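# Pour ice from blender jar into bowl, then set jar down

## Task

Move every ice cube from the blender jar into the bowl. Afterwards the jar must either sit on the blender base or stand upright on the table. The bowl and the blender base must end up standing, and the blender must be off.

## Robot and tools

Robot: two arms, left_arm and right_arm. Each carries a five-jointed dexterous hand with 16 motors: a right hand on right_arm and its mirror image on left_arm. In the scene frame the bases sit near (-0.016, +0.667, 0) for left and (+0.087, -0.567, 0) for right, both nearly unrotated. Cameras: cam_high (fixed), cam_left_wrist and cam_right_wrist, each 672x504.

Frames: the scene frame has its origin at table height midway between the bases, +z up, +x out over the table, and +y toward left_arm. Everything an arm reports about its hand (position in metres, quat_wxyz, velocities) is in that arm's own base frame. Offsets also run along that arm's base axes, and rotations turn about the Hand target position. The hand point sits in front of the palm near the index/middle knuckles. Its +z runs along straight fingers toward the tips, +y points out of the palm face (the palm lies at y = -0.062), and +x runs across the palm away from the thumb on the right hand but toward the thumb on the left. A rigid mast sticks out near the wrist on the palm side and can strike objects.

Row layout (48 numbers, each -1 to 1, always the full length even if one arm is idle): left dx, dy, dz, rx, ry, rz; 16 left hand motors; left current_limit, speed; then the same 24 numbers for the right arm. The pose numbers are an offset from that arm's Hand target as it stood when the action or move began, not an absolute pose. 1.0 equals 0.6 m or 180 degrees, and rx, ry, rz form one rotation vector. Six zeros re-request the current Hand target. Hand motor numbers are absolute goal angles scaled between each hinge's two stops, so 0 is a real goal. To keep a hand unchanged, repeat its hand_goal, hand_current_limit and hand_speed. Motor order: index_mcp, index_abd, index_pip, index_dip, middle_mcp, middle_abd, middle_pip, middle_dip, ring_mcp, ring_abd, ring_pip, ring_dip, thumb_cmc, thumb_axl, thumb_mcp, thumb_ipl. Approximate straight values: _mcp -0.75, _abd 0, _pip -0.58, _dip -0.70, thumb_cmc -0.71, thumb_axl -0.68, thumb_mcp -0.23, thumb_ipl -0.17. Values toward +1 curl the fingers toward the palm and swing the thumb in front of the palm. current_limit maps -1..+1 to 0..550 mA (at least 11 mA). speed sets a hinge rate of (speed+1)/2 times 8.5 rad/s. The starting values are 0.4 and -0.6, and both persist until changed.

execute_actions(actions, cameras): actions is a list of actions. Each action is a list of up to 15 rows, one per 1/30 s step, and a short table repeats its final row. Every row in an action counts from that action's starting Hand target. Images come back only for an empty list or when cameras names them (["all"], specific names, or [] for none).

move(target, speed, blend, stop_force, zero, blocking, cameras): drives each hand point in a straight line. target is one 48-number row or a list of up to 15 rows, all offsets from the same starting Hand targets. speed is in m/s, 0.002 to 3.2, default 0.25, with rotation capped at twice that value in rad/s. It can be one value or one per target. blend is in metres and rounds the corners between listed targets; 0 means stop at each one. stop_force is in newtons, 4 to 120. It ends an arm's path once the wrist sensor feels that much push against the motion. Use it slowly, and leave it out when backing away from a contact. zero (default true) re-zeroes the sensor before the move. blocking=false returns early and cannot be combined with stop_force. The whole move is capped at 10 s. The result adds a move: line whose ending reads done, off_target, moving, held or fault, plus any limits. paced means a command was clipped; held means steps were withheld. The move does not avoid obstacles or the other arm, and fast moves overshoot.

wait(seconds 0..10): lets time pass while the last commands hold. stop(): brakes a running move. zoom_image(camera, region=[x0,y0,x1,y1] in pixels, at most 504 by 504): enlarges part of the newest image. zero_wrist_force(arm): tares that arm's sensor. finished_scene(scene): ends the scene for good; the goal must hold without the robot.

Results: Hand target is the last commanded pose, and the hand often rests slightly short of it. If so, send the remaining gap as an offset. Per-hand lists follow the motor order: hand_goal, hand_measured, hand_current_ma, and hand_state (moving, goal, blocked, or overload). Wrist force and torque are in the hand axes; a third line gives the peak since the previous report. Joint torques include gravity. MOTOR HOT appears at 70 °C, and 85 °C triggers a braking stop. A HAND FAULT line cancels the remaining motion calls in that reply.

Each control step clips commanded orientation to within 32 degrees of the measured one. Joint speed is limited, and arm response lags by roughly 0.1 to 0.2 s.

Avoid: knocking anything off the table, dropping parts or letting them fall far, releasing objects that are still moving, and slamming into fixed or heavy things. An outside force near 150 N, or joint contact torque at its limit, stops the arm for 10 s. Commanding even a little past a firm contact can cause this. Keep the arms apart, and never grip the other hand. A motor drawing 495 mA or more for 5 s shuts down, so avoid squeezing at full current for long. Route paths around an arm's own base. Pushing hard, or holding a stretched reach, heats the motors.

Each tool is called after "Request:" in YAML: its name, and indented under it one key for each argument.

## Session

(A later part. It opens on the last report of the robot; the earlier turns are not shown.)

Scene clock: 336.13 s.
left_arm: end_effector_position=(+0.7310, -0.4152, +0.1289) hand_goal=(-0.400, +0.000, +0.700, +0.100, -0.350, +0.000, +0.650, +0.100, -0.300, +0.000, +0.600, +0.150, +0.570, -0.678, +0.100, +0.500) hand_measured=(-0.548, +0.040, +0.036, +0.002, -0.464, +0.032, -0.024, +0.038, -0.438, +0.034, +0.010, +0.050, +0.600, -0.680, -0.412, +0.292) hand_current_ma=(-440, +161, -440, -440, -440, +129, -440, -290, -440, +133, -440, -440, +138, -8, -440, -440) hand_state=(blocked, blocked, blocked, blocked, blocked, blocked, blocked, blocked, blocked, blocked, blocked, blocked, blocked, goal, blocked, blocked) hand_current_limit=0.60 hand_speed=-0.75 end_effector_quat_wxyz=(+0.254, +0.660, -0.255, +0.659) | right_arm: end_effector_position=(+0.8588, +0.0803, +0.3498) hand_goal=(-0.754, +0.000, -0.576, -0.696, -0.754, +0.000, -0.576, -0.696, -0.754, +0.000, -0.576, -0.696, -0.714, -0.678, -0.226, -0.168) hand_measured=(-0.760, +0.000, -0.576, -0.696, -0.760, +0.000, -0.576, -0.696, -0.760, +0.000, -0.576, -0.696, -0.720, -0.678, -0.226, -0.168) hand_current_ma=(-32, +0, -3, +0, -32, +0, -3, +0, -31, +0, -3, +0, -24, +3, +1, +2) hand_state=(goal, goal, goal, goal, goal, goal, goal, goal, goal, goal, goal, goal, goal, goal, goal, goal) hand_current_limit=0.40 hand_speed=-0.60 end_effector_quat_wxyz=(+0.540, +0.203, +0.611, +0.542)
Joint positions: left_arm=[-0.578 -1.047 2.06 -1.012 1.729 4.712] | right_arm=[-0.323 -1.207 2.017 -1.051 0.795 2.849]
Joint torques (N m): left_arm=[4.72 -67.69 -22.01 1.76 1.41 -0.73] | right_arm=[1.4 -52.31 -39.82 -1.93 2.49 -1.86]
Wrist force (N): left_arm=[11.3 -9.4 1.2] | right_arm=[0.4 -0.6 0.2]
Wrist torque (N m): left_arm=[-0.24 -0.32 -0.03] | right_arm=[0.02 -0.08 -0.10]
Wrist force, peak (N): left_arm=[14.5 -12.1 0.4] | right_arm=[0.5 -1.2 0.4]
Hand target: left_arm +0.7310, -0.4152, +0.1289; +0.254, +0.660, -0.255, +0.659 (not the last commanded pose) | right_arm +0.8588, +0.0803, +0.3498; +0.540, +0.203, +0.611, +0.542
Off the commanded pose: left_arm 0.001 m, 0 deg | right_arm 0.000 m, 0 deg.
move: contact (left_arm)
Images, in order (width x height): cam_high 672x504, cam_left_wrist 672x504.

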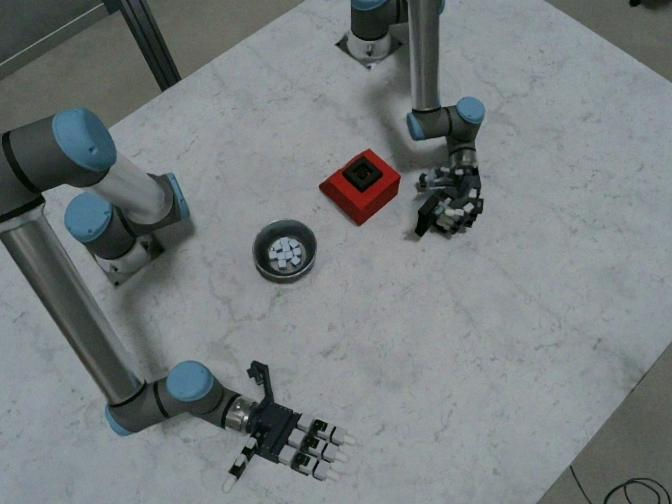

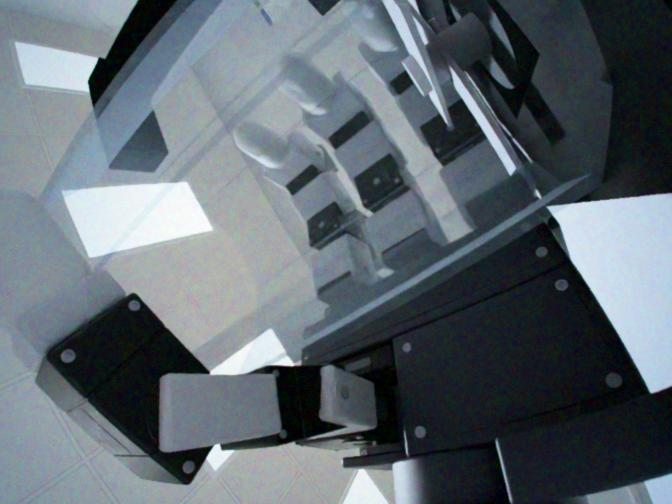

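Request:
move:
  target:
    - [0,0,0,0,0,0,-0.57,0,0.05,0.0,-0.49,0,-0.01,0.03,-0.46,0,0.02,0.04,0.595,-0.678,-0.40,0.27,0.3,-0.9,0,0,0,0,0,0,-0.754,0,-0.576,-0.696,-0.754,0,-0.576,-0.696,-0.754,0,-0.576,-0.696,-0.714,-0.678,-0.226,-0.168,0.4,-0.6]

Request:
move:
  target:
    - [0,0,0,0,0,0,-0.65,0,-0.03,-0.2,-0.58,0,-0.08,-0.15,-0.56,0,-0.05,-0.15,0.59,-0.678,-0.43,0.10,0.3,-0.9,0,0,0,0,0,0,-0.754,0,-0.576,-0.696,-0.754,0,-0.576,-0.696,-0.754,0,-0.576,-0.696,-0.714,-0.678,-0.226,-0.168,0.4,-0.6]
  cameras: ["cam_high","cam_left_wrist"]

Request:
zoom_image:
  camera: "cam_high"
  region: [380, 120, 520, 270]

Scene clock: 344.30 s.
left_arm: end_effector_position=(+0.7310, -0.4152, +0.1289) hand_goal=(-0.570, +0.000, +0.050, +0.000, -0.490, +0.000, -0.010, +0.030, -0.460, +0.000, +0.020, +0.040, +0.594, -0.678, -0.400, +0.270) hand_measured=(-0.582, +0.020, +0.034, -0.004, -0.490, +0.010, -0.012, +0.028, -0.458, +0.010, +0.018, +0.040, +0.602, -0.680, -0.402, +0.272) hand_current_ma=(-55, +75, -66, -20, +3, +40, -11, -11, +11, +35, -12, +3, +32, -8, -11, +11) hand_state=(goal, goal, goal, goal, goal, goal, goal, goal, goal, goal, goal, goal, goal, goal, goal, goal) hand_current_limit=0.30 hand_speed=-0.90 end_effector_quat_wxyz=(+0.254, +0.660, -0.255, +0.659) | right_arm: end_effector_position=(+0.8588, +0.0803, +0.3498) hand_goal=(-0.754, +0.000, -0.576, -0.696, -0.754, +0.000, -0.576, -0.696, -0.754, +0.000, -0.576, -0.696, -0.714, -0.678, -0.226, -0.168) hand_measured=(-0.760, +0.000, -0.576, -0.696, -0.760, +0.000, -0.576, -0.696, -0.760, +0.000, -0.576, -0.696, -0.720, -0.678, -0.226, -0.168) hand_current_ma=(-32, +0, -3, +0, -32, +0, -3, +0, -31, +0, -3, +0, -24, +3, +1, +2) hand_state=(goal, goal, goal, goal, goal, goal, goal, goal, goal, goal, goal, goal, goal, goal, goal, goal) hand_current_limit=0.40 hand_speed=-0.60 end_effector_quat_wxyz=(+0.540, +0.203, +0.611, +0.542)
Joint positions: left_arm=[-0.578 -1.047 2.06 -1.012 1.729 4.712] | right_arm=[-0.323 -1.207 2.017 -1.051 0.795 2.849]
Joint torques (N m): left_arm=[2.93 -67.52 -23.2 -0.98 1.39 -0.63] | right_arm=[1.79 -52.74 -39.78 -2.18 2.54 -1.89]
Wrist force (N): left_arm=[4.2 -5.4 -0.7] | right_arm=[0.1 -0.6 0.3]
Wrist torque (N m): left_arm=[-0.29 -0.23 0.16] | right_arm=[0.02 -0.05 -0.12]
Wrist force, peak (N): left_arm=[11.5 -11.2 -1.5] | right_arm=[0.6 -1.4 0.2]
Hand target: left_arm +0.7310, -0.4152, +0.1289; +0.254, +0.660, -0.255, +0.659 | right_arm +0.8588, +0.0803, +0.3498; +0.540, +0.203, +0.611, +0.542
Off the commanded pose: left_arm 0.000 m, 0 deg | right_arm 0.000 m, 0 deg.
move: done

Scene clock: 345.20 s.
left_arm: end_effector_position=(+0.7310, -0.4152, +0.1289) hand_goal=(-0.650, +0.000, -0.030, -0.200, -0.580, +0.000, -0.080, -0.150, -0.560, +0.000, -0.050, -0.150, +0.590, -0.678, -0.430, +0.100) hand_measured=(-0.648, +0.012, -0.028, -0.198, -0.578, +0.010, -0.078, -0.148, -0.558, +0.010, -0.048, -0.148, +0.602, -0.680, -0.428, +0.102) hand_current_ma=(+9, +47, +10, +11, +11, +40, +11, +11, +12, +35, +11, +9, +50, -8, +11, +11) hand_state=(goal, goal, goal, goal, goal, goal, goal, goal, goal, goal, goal, goal, goal, goal, goal, goal) hand_current_limit=0.30 hand_speed=-0.90 end_effector_quat_wxyz=(+0.254, +0.660, -0.255, +0.659) | right_arm: end_effector_position=(+0.8588, +0.0803, +0.3498) hand_goal=(-0.754, +0.000, -0.576, -0.696, -0.754, +0.000, -0.576, -0.696, -0.754, +0.000, -0.576, -0.696, -0.714, -0.678, -0.226, -0.168) hand_measured=(-0.760, +0.000, -0.576, -0.696, -0.760, +0.000, -0.576, -0.696, -0.760, +0.000, -0.576, -0.696, -0.720, -0.678, -0.226, -0.168) hand_current_ma=(-32, +0, -3, +0, -32, +0, -3, +0, -31, +0, -3, +0, -24, +3, +1, +2) hand_state=(goal, goal, goal, goal, goal, goal, goal, goal, goal, goal, goal, goal, goal, goal, goal, goal) hand_current_limit=0.40 hand_speed=-0.60 end_effector_quat_wxyz=(+0.540, +0.203, +0.611, +0.542)
Joint positions: left_arm=[-0.578 -1.047 2.06 -1.012 1.729 4.712] | right_arm=[-0.323 -1.207 2.017 -1.051 0.795 2.849]
Joint torques (N m): left_arm=[1.06 -64.87 -22.67 -3.26 1.46 -0.63] | right_arm=[2.18 -50.72 -39.84 -2.21 2.29 -1.68]
Wrist force (N): left_arm=[3.8 -5.5 -1.0] | right_arm=[0.3 -1.2 0.3]
Wrist torque (N m): left_arm=[-0.36 -0.14 0.11] | right_arm=[-0.05 -0.07 -0.12]
Wrist force, peak (N): left_arm=[4.5 -5.6 -1.1] | right_arm=[0.5 -1.2 0.3]
Hand target: left_arm +0.7310, -0.4152, +0.1289; +0.254, +0.660, -0.255, +0.659 | right_arm +0.8588, +0.0803, +0.3498; +0.540, +0.203, +0.611, +0.542
Off the commanded pose: left_arm 0.000 m, 0 deg | right_arm 0.000 m, 0 deg.
move: done
Images, in order (width x height): cam_high 672x504, cam_left_wrist 672x504.

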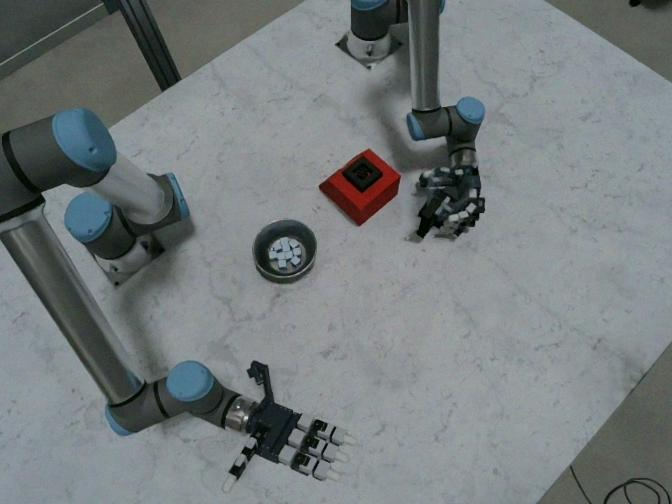

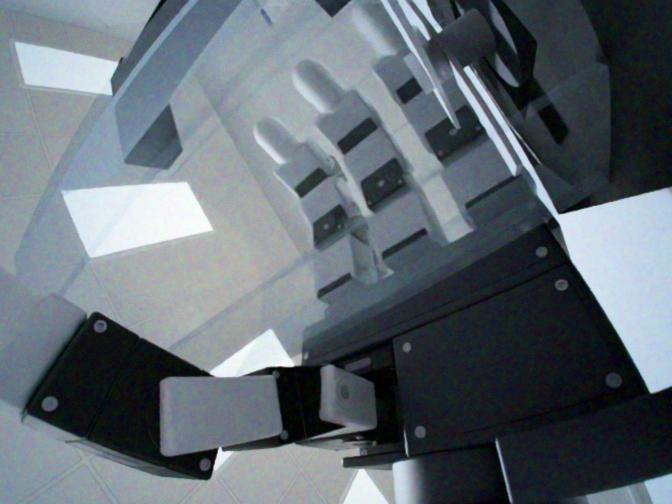

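Scaled by 3.360 from the camera's 672x504 image, which has a finer 960x720 frame.

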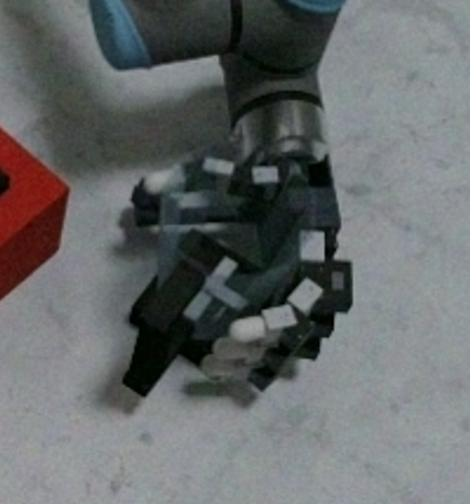

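Request:
zoom_image:
  camera: "cam_high"
  region: [400, 150, 500, 250]

Request:
zoom_image:
  camera: "cam_left_wrist"
  region: [150, 0, 650, 380]

Scaled by 5.040 from the camera's 672x504 image, which has a finer 960x720 frame.

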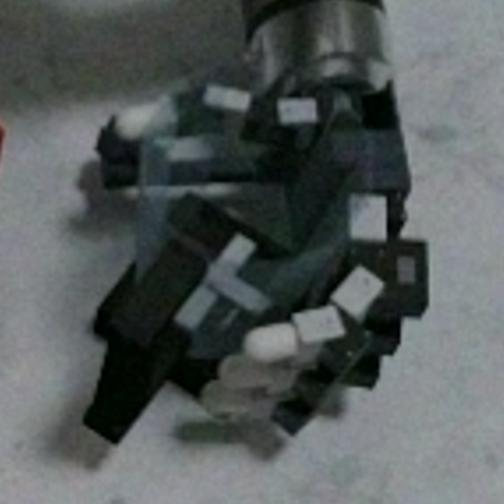

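Scaled by 1.008 from the camera's 672x504 image, which has a finer 960x720 frame.

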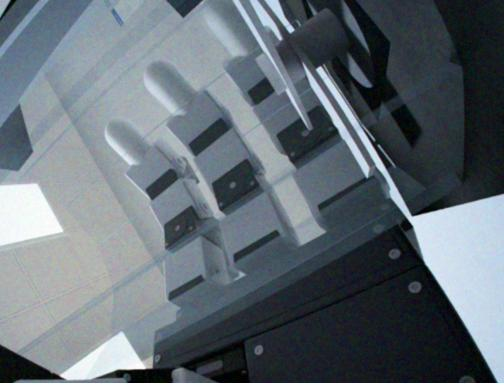

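Request:
move:
  target:
    - [0,0,0,0,0,0,-0.70,0,-0.1,-0.35,-0.66,0,-0.13,-0.3,-0.64,0,-0.12,-0.3,0.585,-0.678,-0.42,-0.02,0.3,-0.9,0,0,0,0,0,0,-0.754,0,-0.576,-0.696,-0.754,0,-0.576,-0.696,-0.754,0,-0.576,-0.696,-0.714,-0.678,-0.226,-0.168,0.4,-0.6]
  cameras: ["cam_high","cam_left_wrist"]

Request:
zoom_image:
  camera: "cam_high"
  region: [400, 150, 500, 250]

Scene clock: 372.10 s.
left_arm: end_effector_position=(+0.7310, -0.4152, +0.1289) hand_goal=(-0.700, +0.000, -0.100, -0.350, -0.660, +0.000, -0.130, -0.300, -0.640, +0.000, -0.120, -0.300, +0.584, -0.678, -0.420, -0.020) hand_measured=(-0.698, +0.012, -0.098, -0.348, -0.658, +0.010, -0.128, -0.298, -0.638, +0.010, -0.118, -0.298, +0.602, -0.680, -0.422, -0.018) hand_current_ma=(+9, +47, +10, +11, +11, +40, +11, +11, +12, +35, +11, +9, +78, -8, -10, +11) hand_state=(goal, goal, goal, goal, goal, goal, goal, goal, goal, goal, goal, goal, goal, goal, goal, goal) hand_current_limit=0.30 hand_speed=-0.90 end_effector_quat_wxyz=(+0.254, +0.660, -0.255, +0.659) | right_arm: end_effector_position=(+0.8588, +0.0803, +0.3498) hand_goal=(-0.754, +0.000, -0.576, -0.696, -0.754, +0.000, -0.576, -0.696, -0.754, +0.000, -0.576, -0.696, -0.714, -0.678, -0.226, -0.168) hand_measured=(-0.760, +0.000, -0.576, -0.696, -0.760, +0.000, -0.576, -0.696, -0.760, +0.000, -0.576, -0.696, -0.720, -0.678, -0.226, -0.168) hand_current_ma=(-32, +0, -3, +0, -32, +0, -3, +0, -31, +0, -3, +0, -24, +3, +1, +2) hand_state=(goal, goal, goal, goal, goal, goal, goal, goal, goal, goal, goal, goal, goal, goal, goal, goal) hand_current_limit=0.40 hand_speed=-0.60 end_effector_quat_wxyz=(+0.540, +0.203, +0.611, +0.542)
Joint positions: left_arm=[-0.578 -1.047 2.06 -1.012 1.729 4.712] | right_arm=[-0.323 -1.207 2.017 -1.051 0.795 2.849]
Joint torques (N m): left_arm=[0.01 -57.35 -23.11 -4.77 1.26 -0.39] | right_arm=[2.01 -51.59 -39.46 -2.39 2.25 -1.74]
Wrist force (N): left_arm=[3.9 -5.4 -1.1] | right_arm=[0.0 -0.9 0.0]
Wrist torque (N m): left_arm=[-0.33 -0.10 0.06] | right_arm=[0.00 -0.02 -0.14]
Wrist force, peak (N): left_arm=[4.6 -5.7 -1.6] | right_arm=[0.4 -1.3 0.3]
Hand target: left_arm +0.7310, -0.4152, +0.1289; +0.254, +0.660, -0.255, +0.659 | right_arm +0.8588, +0.0803, +0.3498; +0.540, +0.203, +0.611, +0.542
Off the commanded pose: left_arm 0.000 m, 0 deg | right_arm 0.000 m, 0 deg.
move: done
Images, in order (width x height): cam_high 672x504, cam_left_wrist 672x504.

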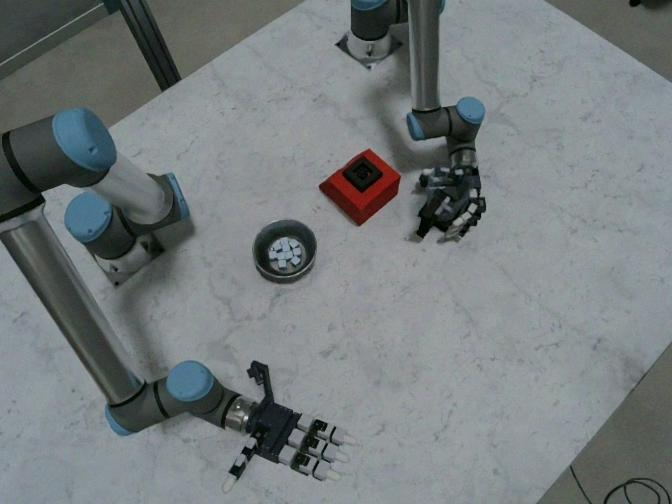

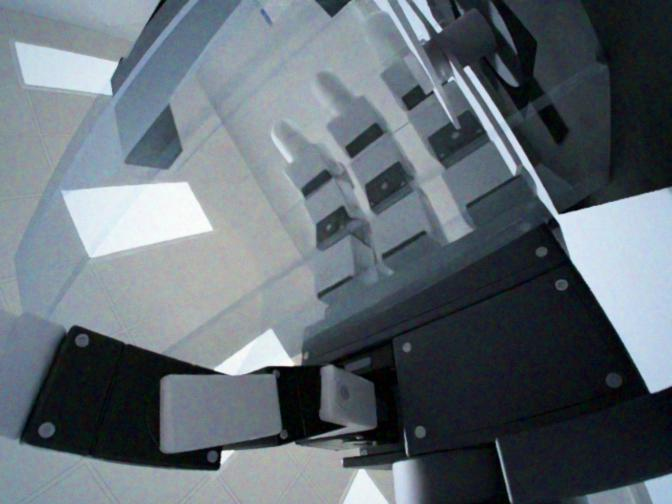

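Scaled by 5.040 from the camera's 672x504 image, which has a finer 960x720 frame.

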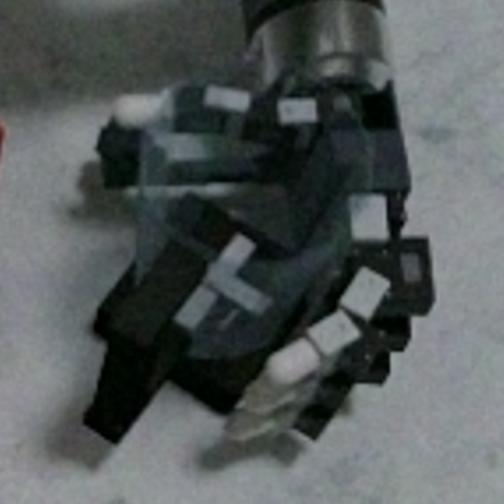

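Request:
move:
  target:
    - [0,0,0,0,0,0,-0.754,0,-0.5,-0.6,-0.754,0,-0.5,-0.6,-0.754,0,-0.5,-0.6,0.571,-0.678,-0.42,-0.168,0.3,-0.88,0,0,0,0,0,0,-0.754,0,-0.576,-0.696,-0.754,0,-0.576,-0.696,-0.754,0,-0.576,-0.696,-0.714,-0.678,-0.226,-0.168,0.4,-0.6]

Request:
move:
  target:
    - [0.0336,0.0371,0,0,0,0,-0.754,0,-0.5,-0.6,-0.754,0,-0.5,-0.6,-0.754,0,-0.5,-0.6,0.571,-0.678,-0.42,-0.168,0.3,-0.88,0,0,0,0,0,0,-0.754,0,-0.576,-0.696,-0.754,0,-0.576,-0.696,-0.754,0,-0.576,-0.696,-0.714,-0.678,-0.226,-0.168,0.4,-0.6]
  speed: 0.02
  cameras: ["cam_high","cam_left_wrist"]

Request:
zoom_image:
  camera: "cam_high"
  region: [400, 150, 500, 250]

Scene clock: 380.90 s.
left_arm: end_effector_position=(+0.7310, -0.4152, +0.1289) hand_goal=(-0.754, +0.000, -0.500, -0.600, -0.754, +0.000, -0.500, -0.600, -0.754, +0.000, -0.500, -0.600, +0.570, -0.678, -0.420, -0.168) hand_measured=(-0.752, +0.012, -0.498, -0.598, -0.752, +0.010, -0.498, -0.598, -0.752, +0.010, -0.498, -0.598, +0.592, -0.680, -0.422, -0.166) hand_current_ma=(+9, +47, +10, +11, +10, +40, +11, +11, +12, +35, +11, +9, +102, -8, -10, +11) hand_state=(goal, goal, goal, goal, goal, goal, goal, goal, goal, goal, goal, goal, blocked, goal, goal, goal) hand_current_limit=0.30 hand_speed=-0.88 end_effector_quat_wxyz=(+0.254, +0.660, -0.255, +0.659) | right_arm: end_effector_position=(+0.8588, +0.0803, +0.3498) hand_goal=(-0.754, +0.000, -0.576, -0.696, -0.754, +0.000, -0.576, -0.696, -0.754, +0.000, -0.576, -0.696, -0.714, -0.678, -0.226, -0.168) hand_measured=(-0.760, +0.000, -0.576, -0.696, -0.760, +0.000, -0.576, -0.696, -0.760, +0.000, -0.576, -0.696, -0.720, -0.678, -0.226, -0.168) hand_current_ma=(-32, +0, -3, +0, -32, +0, -3, +0, -31, +0, -3, +0, -24, +3, +1, +2) hand_state=(goal, goal, goal, goal, goal, goal, goal, goal, goal, goal, goal, goal, goal, goal, goal, goal) hand_current_limit=0.40 hand_speed=-0.60 end_effector_quat_wxyz=(+0.540, +0.203, +0.611, +0.542)
Joint positions: left_arm=[-0.578 -1.047 2.06 -1.012 1.729 4.712] | right_arm=[-0.323 -1.207 2.017 -1.051 0.795 2.849]
Joint torques (N m): left_arm=[-2.58 -56.27 -23.67 -4.64 1.52 -0.49] | right_arm=[2.01 -52.25 -39.74 -2.52 2.2 -1.6]
Wrist force (N): left_arm=[4.6 -5.3 -1.3] | right_arm=[-0.1 -0.7 0.2]
Wrist torque (N m): left_arm=[-0.29 -0.21 0.09] | right_arm=[0.02 -0.01 -0.15]
Wrist force, peak (N): left_arm=[4.6 -5.8 -1.0] | right_arm=[0.2 -1.3 0.4]
Hand target: left_arm +0.7310, -0.4152, +0.1289; +0.254, +0.660, -0.255, +0.659 | right_arm +0.8588, +0.0803, +0.3498; +0.540, +0.203, +0.611, +0.542
Off the commanded pose: left_arm 0.000 m, 0 deg | right_arm 0.000 m, 0 deg.
move: done

Scene clock: 382.67 s.
left_arm: end_effector_position=(+0.7512, -0.3929, +0.1289) hand_goal=(-0.754, +0.000, -0.500, -0.600, -0.754, +0.000, -0.500, -0.600, -0.754, +0.000, -0.500, -0.600, +0.570, -0.678, -0.420, -0.168) hand_measured=(-0.752, +0.012, -0.498, -0.598, -0.752, +0.010, -0.498, -0.598, -0.752, +0.010, -0.498, -0.598, +0.592, -0.680, -0.422, -0.166) hand_current_ma=(+9, +47, +10, +11, +10, +40, +11, +11, +11, +35, +11, +9, +102, -9, -11, +11) hand_state=(goal, goal, goal, goal, goal, goal, goal, goal, goal, goal, goal, goal, blocked, goal, goal, goal) hand_current_limit=0.30 hand_speed=-0.88 end_effector_quat_wxyz=(+0.254, +0.660, -0.255, +0.659) | right_arm: end_effector_position=(+0.8588, +0.0803, +0.3498) hand_goal=(-0.754, +0.000, -0.576, -0.696, -0.754, +0.000, -0.576, -0.696, -0.754, +0.000, -0.576, -0.696, -0.714, -0.678, -0.226, -0.168) hand_measured=(-0.760, +0.000, -0.576, -0.696, -0.760, +0.000, -0.576, -0.696, -0.760, +0.000, -0.576, -0.696, -0.720, -0.678, -0.226, -0.168) hand_current_ma=(-32, +0, -3, +0, -32, +0, -3, +0, -31, +0, -3, +0, -24, +3, +1, +2) hand_state=(goal, goal, goal, goal, goal, goal, goal, goal, goal, goal, goal, goal, goal, goal, goal, goal) hand_current_limit=0.40 hand_speed=-0.60 end_effector_quat_wxyz=(+0.540, +0.203, +0.611, +0.542)
Joint positions: left_arm=[-0.529 -1.033 2.032 -0.999 1.778 4.712] | right_arm=[-0.323 -1.207 2.017 -1.051 0.795 2.849]
Joint torques (N m): left_arm=[-4.46 -67.12 -20.82 -1.5 -1.61 1.03] | right_arm=[2.9 -53.24 -39.71 -2.39 2.19 -1.71]
Wrist force (N): left_arm=[4.3 -4.3 -0.5] | right_arm=[-0.1 -0.9 0.2]
Wrist torque (N m): left_arm=[-0.38 -0.16 0.12] | right_arm=[-0.01 -0.02 -0.15]
Wrist force, peak (N): left_arm=[4.1 -5.5 -1.5] | right_arm=[0.3 -1.1 0.6]
Hand target: left_arm +0.7511, -0.3929, +0.1289; +0.254, +0.660, -0.255, +0.659 | right_arm +0.8588, +0.0803, +0.3498; +0.540, +0.203, +0.611, +0.542
Off the commanded pose: left_arm 0.000 m, 0 deg | right_arm 0.000 m, 0 deg.
move: done
Images, in order (width x height): cam_high 672x504, cam_left_wrist 672x504.

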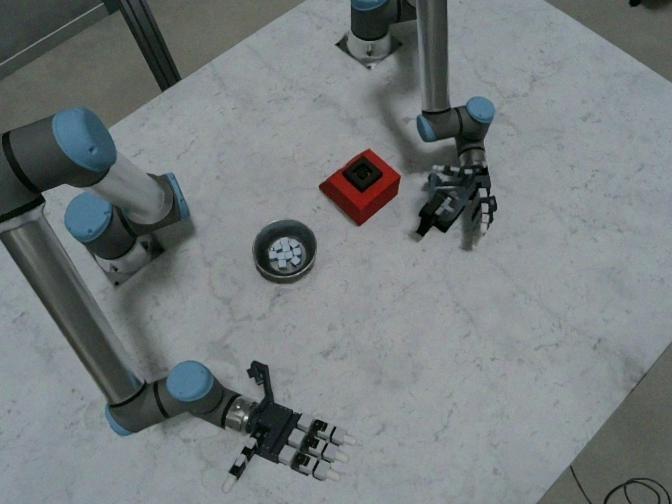

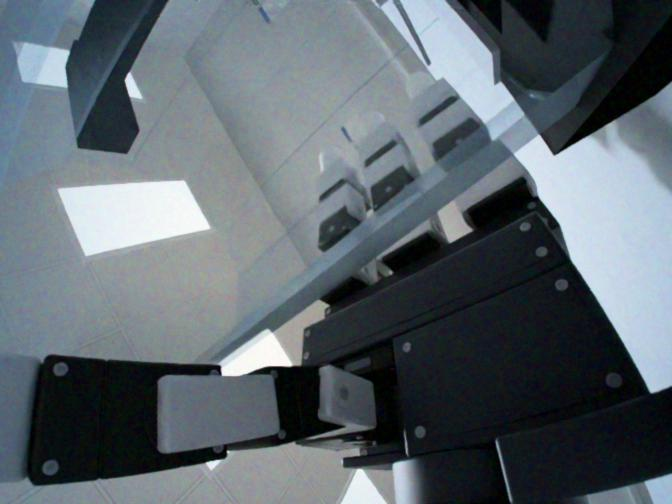

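Scaled by 5.040 from the camera's 672x504 image, which has a finer 960x720 frame.

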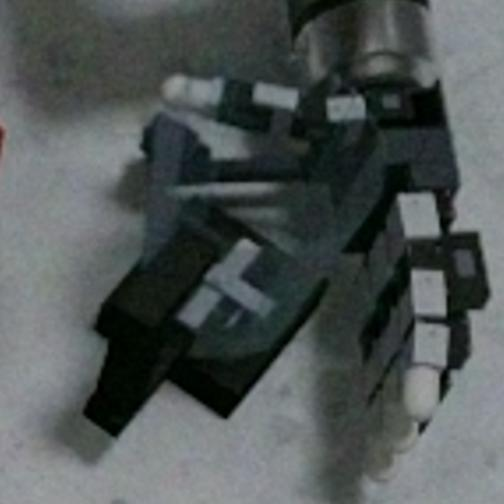

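Request:
move:
  target:
    - [0.145,0.1606,0,0,0,0,-0.754,0,-0.5,-0.6,-0.754,0,-0.5,-0.6,-0.754,0,-0.5,-0.6,0.571,-0.678,-0.42,-0.168,0.3,-0.88,0,0,0,0,0,0,-0.754,0,-0.576,-0.696,-0.754,0,-0.576,-0.696,-0.754,0,-0.576,-0.696,-0.714,-0.678,-0.226,-0.168,0.4,-0.6]
    - [0.145,0.1606,0.2,0,0,0,-0.754,0,-0.5,-0.6,-0.754,0,-0.5,-0.6,-0.754,0,-0.5,-0.6,0.571,-0.678,-0.42,-0.168,0.3,-0.88,0,0,0,0,0,0,-0.754,0,-0.576,-0.696,-0.754,0,-0.576,-0.696,-0.754,0,-0.576,-0.696,-0.714,-0.678,-0.226,-0.168,0.4,-0.6]
  speed: 0.1
  blend: [0.03,0]
  cameras: ["cam_high"]

Request:
zoom_image:
  camera: "cam_high"
  region: [390, 140, 490, 250]

Request:
zoom_image:
  camera: "cam_high"
  region: [230, 130, 420, 300]

Scene clock: 395.77 s.
left_arm: end_effector_position=(+0.8382, -0.2966, +0.2489) hand_goal=(-0.754, +0.000, -0.500, -0.600, -0.754, +0.000, -0.500, -0.600, -0.754, +0.000, -0.500, -0.600, +0.570, -0.678, -0.420, -0.168) hand_measured=(-0.752, +0.012, -0.498, -0.598, -0.752, +0.010, -0.498, -0.598, -0.752, +0.010, -0.498, -0.598, +0.590, -0.680, -0.422, -0.166) hand_current_ma=(+8, +47, +10, +11, +9, +40, +11, +11, +11, +35, +11, +9, +94, -9, -10, +11) hand_state=(goal, goal, goal, goal, goal, goal, goal, goal, goal, goal, goal, goal, blocked, goal, goal, goal) hand_current_limit=0.30 hand_speed=-0.88 end_effector_quat_wxyz=(+0.254, +0.660, -0.255, +0.660) | right_arm: end_effector_position=(+0.8588, +0.0803, +0.3498) hand_goal=(-0.754, +0.000, -0.576, -0.696, -0.754, +0.000, -0.576, -0.696, -0.754, +0.000, -0.576, -0.696, -0.714, -0.678, -0.226, -0.168) hand_measured=(-0.760, +0.000, -0.576, -0.696, -0.760, +0.000, -0.576, -0.696, -0.760, +0.000, -0.576, -0.696, -0.720, -0.678, -0.226, -0.168) hand_current_ma=(-32, +0, -3, +0, -32, +0, -3, +0, -31, +0, -3, +0, -24, +3, +1, +2) hand_state=(goal, goal, goal, goal, goal, goal, goal, goal, goal, goal, goal, goal, goal, goal, goal, goal) hand_current_limit=0.40 hand_speed=-0.60 end_effector_quat_wxyz=(+0.540, +0.203, +0.611, +0.542)
Joint positions: left_arm=[-0.341 -1.113 1.849 -0.736 1.966 4.713] | right_arm=[-0.323 -1.207 2.017 -1.051 0.795 2.849]
Joint torques (N m): left_arm=[-4.18 -59.53 -26.64 -4.46 -1.14 0.85] | right_arm=[3.15 -52 -39.4 -2.51 2.47 -1.75]
Wrist force (N): left_arm=[4.3 -4.1 -1.1] | right_arm=[0.3 -1.0 0.1]
Wrist torque (N m): left_arm=[-0.29 -0.17 0.09] | right_arm=[-0.02 -0.06 -0.11]
Wrist force, peak (N): left_arm=[5.5 -3.8 -0.9] | right_arm=[0.5 -1.3 0.3]
Hand target: left_arm +0.8381, -0.2966, +0.2489; +0.254, +0.660, -0.255, +0.659 | right_arm +0.8588, +0.0803, +0.3498; +0.540, +0.203, +0.611, +0.542
Off the commanded pose: left_arm 0.000 m, 0 deg | right_arm 0.000 m, 0 deg.
move: done
Images, in order (width x height): cam_high 672x504.

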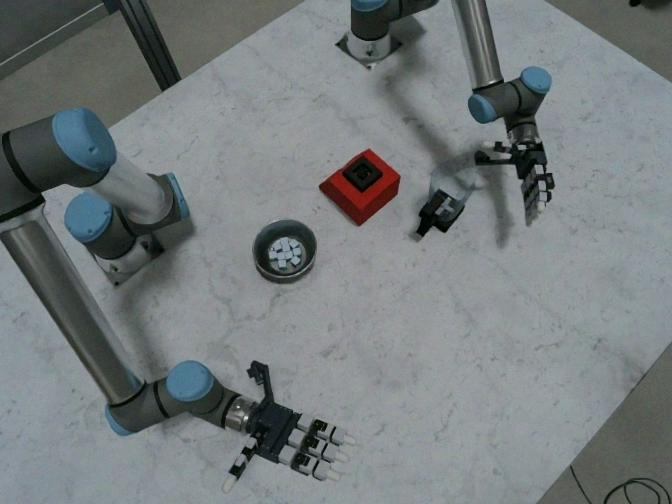

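Scaled by 4.582 from the camera's 672x504 image, which has a finer 960x720 frame.

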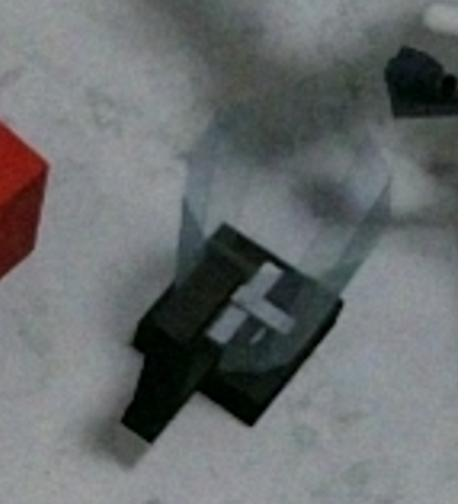

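Scaled by 2.653 from the camera's 672x504 image, which has a finer 960x720 frame.

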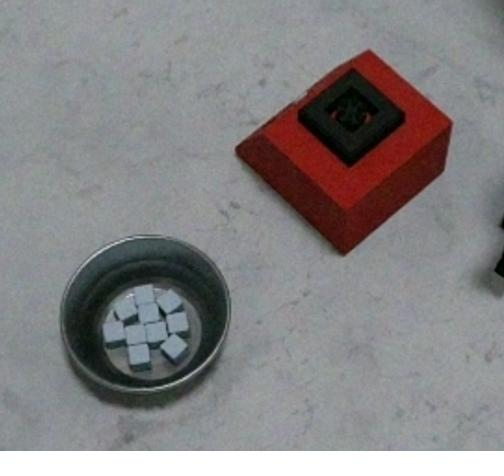

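Request:
zoom_image:
  camera: "cam_high"
  region: [410, 150, 480, 245]

Scaled by 5.305 from the camera's 672x504 image, which has a finer 960x720 frame.

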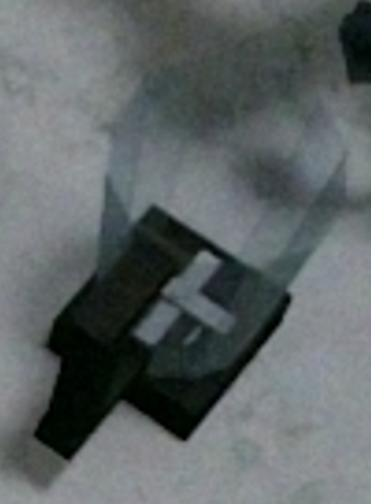

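Request:
wait:
  seconds: 0.3
  cameras: ["all"]

Scene clock: 428.30 s.
left_arm: end_effector_position=(+0.8381, -0.2966, +0.2489) hand_goal=(-0.754, +0.000, -0.500, -0.600, -0.754, +0.000, -0.500, -0.600, -0.754, +0.000, -0.500, -0.600, +0.570, -0.678, -0.420, -0.168) hand_measured=(-0.752, +0.012, -0.498, -0.598, -0.752, +0.010, -0.498, -0.598, -0.752, +0.010, -0.498, -0.598, +0.590, -0.680, -0.422, -0.166) hand_current_ma=(+8, +47, +10, +11, +9, +40, +11, +11, +11, +35, +11, +9, +94, -9, -10, +11) hand_state=(goal, goal, goal, goal, goal, goal, goal, goal, goal, goal, goal, goal, blocked, goal, goal, goal) hand_current_limit=0.30 hand_speed=-0.88 end_effector_quat_wxyz=(+0.254, +0.660, -0.255, +0.659) | right_arm: end_effector_position=(+0.8588, +0.0803, +0.3498) hand_goal=(-0.754, +0.000, -0.576, -0.696, -0.754, +0.000, -0.576, -0.696, -0.754, +0.000, -0.576, -0.696, -0.714, -0.678, -0.226, -0.168) hand_measured=(-0.760, +0.000, -0.576, -0.696, -0.760, +0.000, -0.576, -0.696, -0.760, +0.000, -0.576, -0.696, -0.720, -0.678, -0.226, -0.168) hand_current_ma=(-32, +0, -3, +0, -32, +0, -3, +0, -31, +0, -3, +0, -24, +3, +1, +2) hand_state=(goal, goal, goal, goal, goal, goal, goal, goal, goal, goal, goal, goal, goal, goal, goal, goal) hand_current_limit=0.40 hand_speed=-0.60 end_effector_quat_wxyz=(+0.540, +0.203, +0.611, +0.542)
Joint positions: left_arm=[-0.341 -1.113 1.849 -0.736 1.966 4.713] | right_arm=[-0.323 -1.207 2.017 -1.051 0.795 2.849]
Joint torques (N m): left_arm=[1.6 -70.46 -26.93 0.16 1.88 2.05] | right_arm=[2.23 -52.38 -39.83 -2.68 2.38 -1.74]
Wrist force (N): left_arm=[4.4 -4.0 -1.1] | right_arm=[0.3 -1.0 0.2]
Wrist torque (N m): left_arm=[-0.27 -0.18 0.10] | right_arm=[-0.03 -0.06 -0.12]
Wrist force, peak (N): left_arm=[4.4 -4.3 -0.9] | right_arm=[0.5 -1.4 0.1]
Hand target: left_arm +0.8381, -0.2966, +0.2489; +0.254, +0.660, -0.255, +0.659 | right_arm +0.8588, +0.0803, +0.3498; +0.540, +0.203, +0.611, +0.542
Off the commanded pose: left_arm 0.000 m, 0 deg | right_arm 0.000 m, 0 deg.
wait: 0.30 s; at rest from the start

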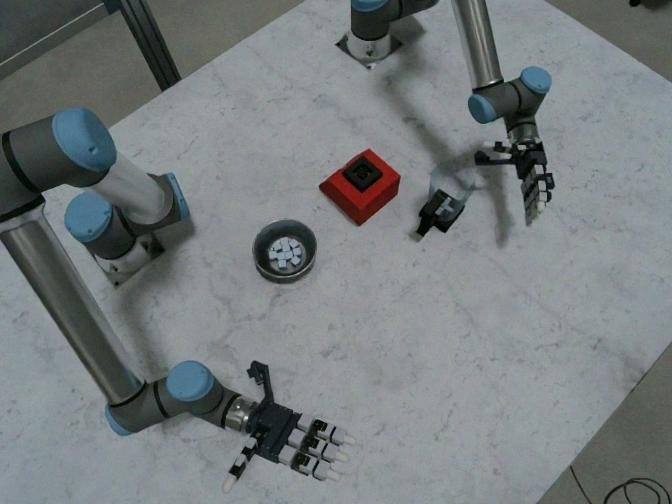

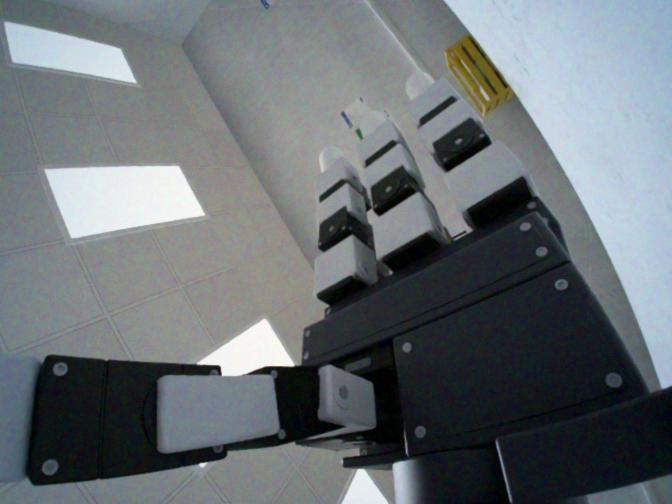

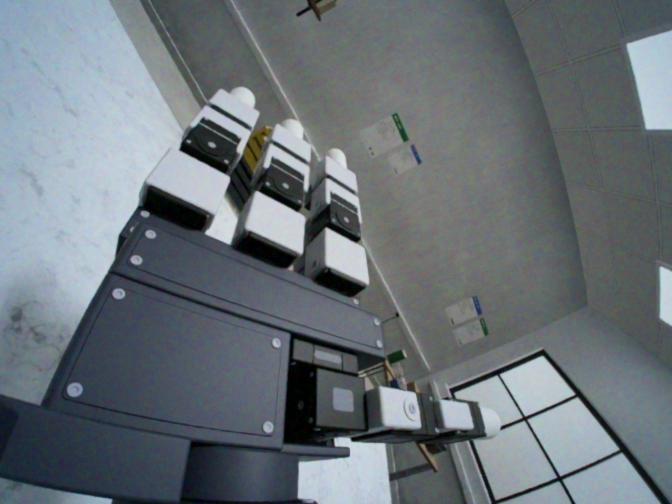

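Request:
finished_scene:
  scene: 2

The scene is finished: the task was done.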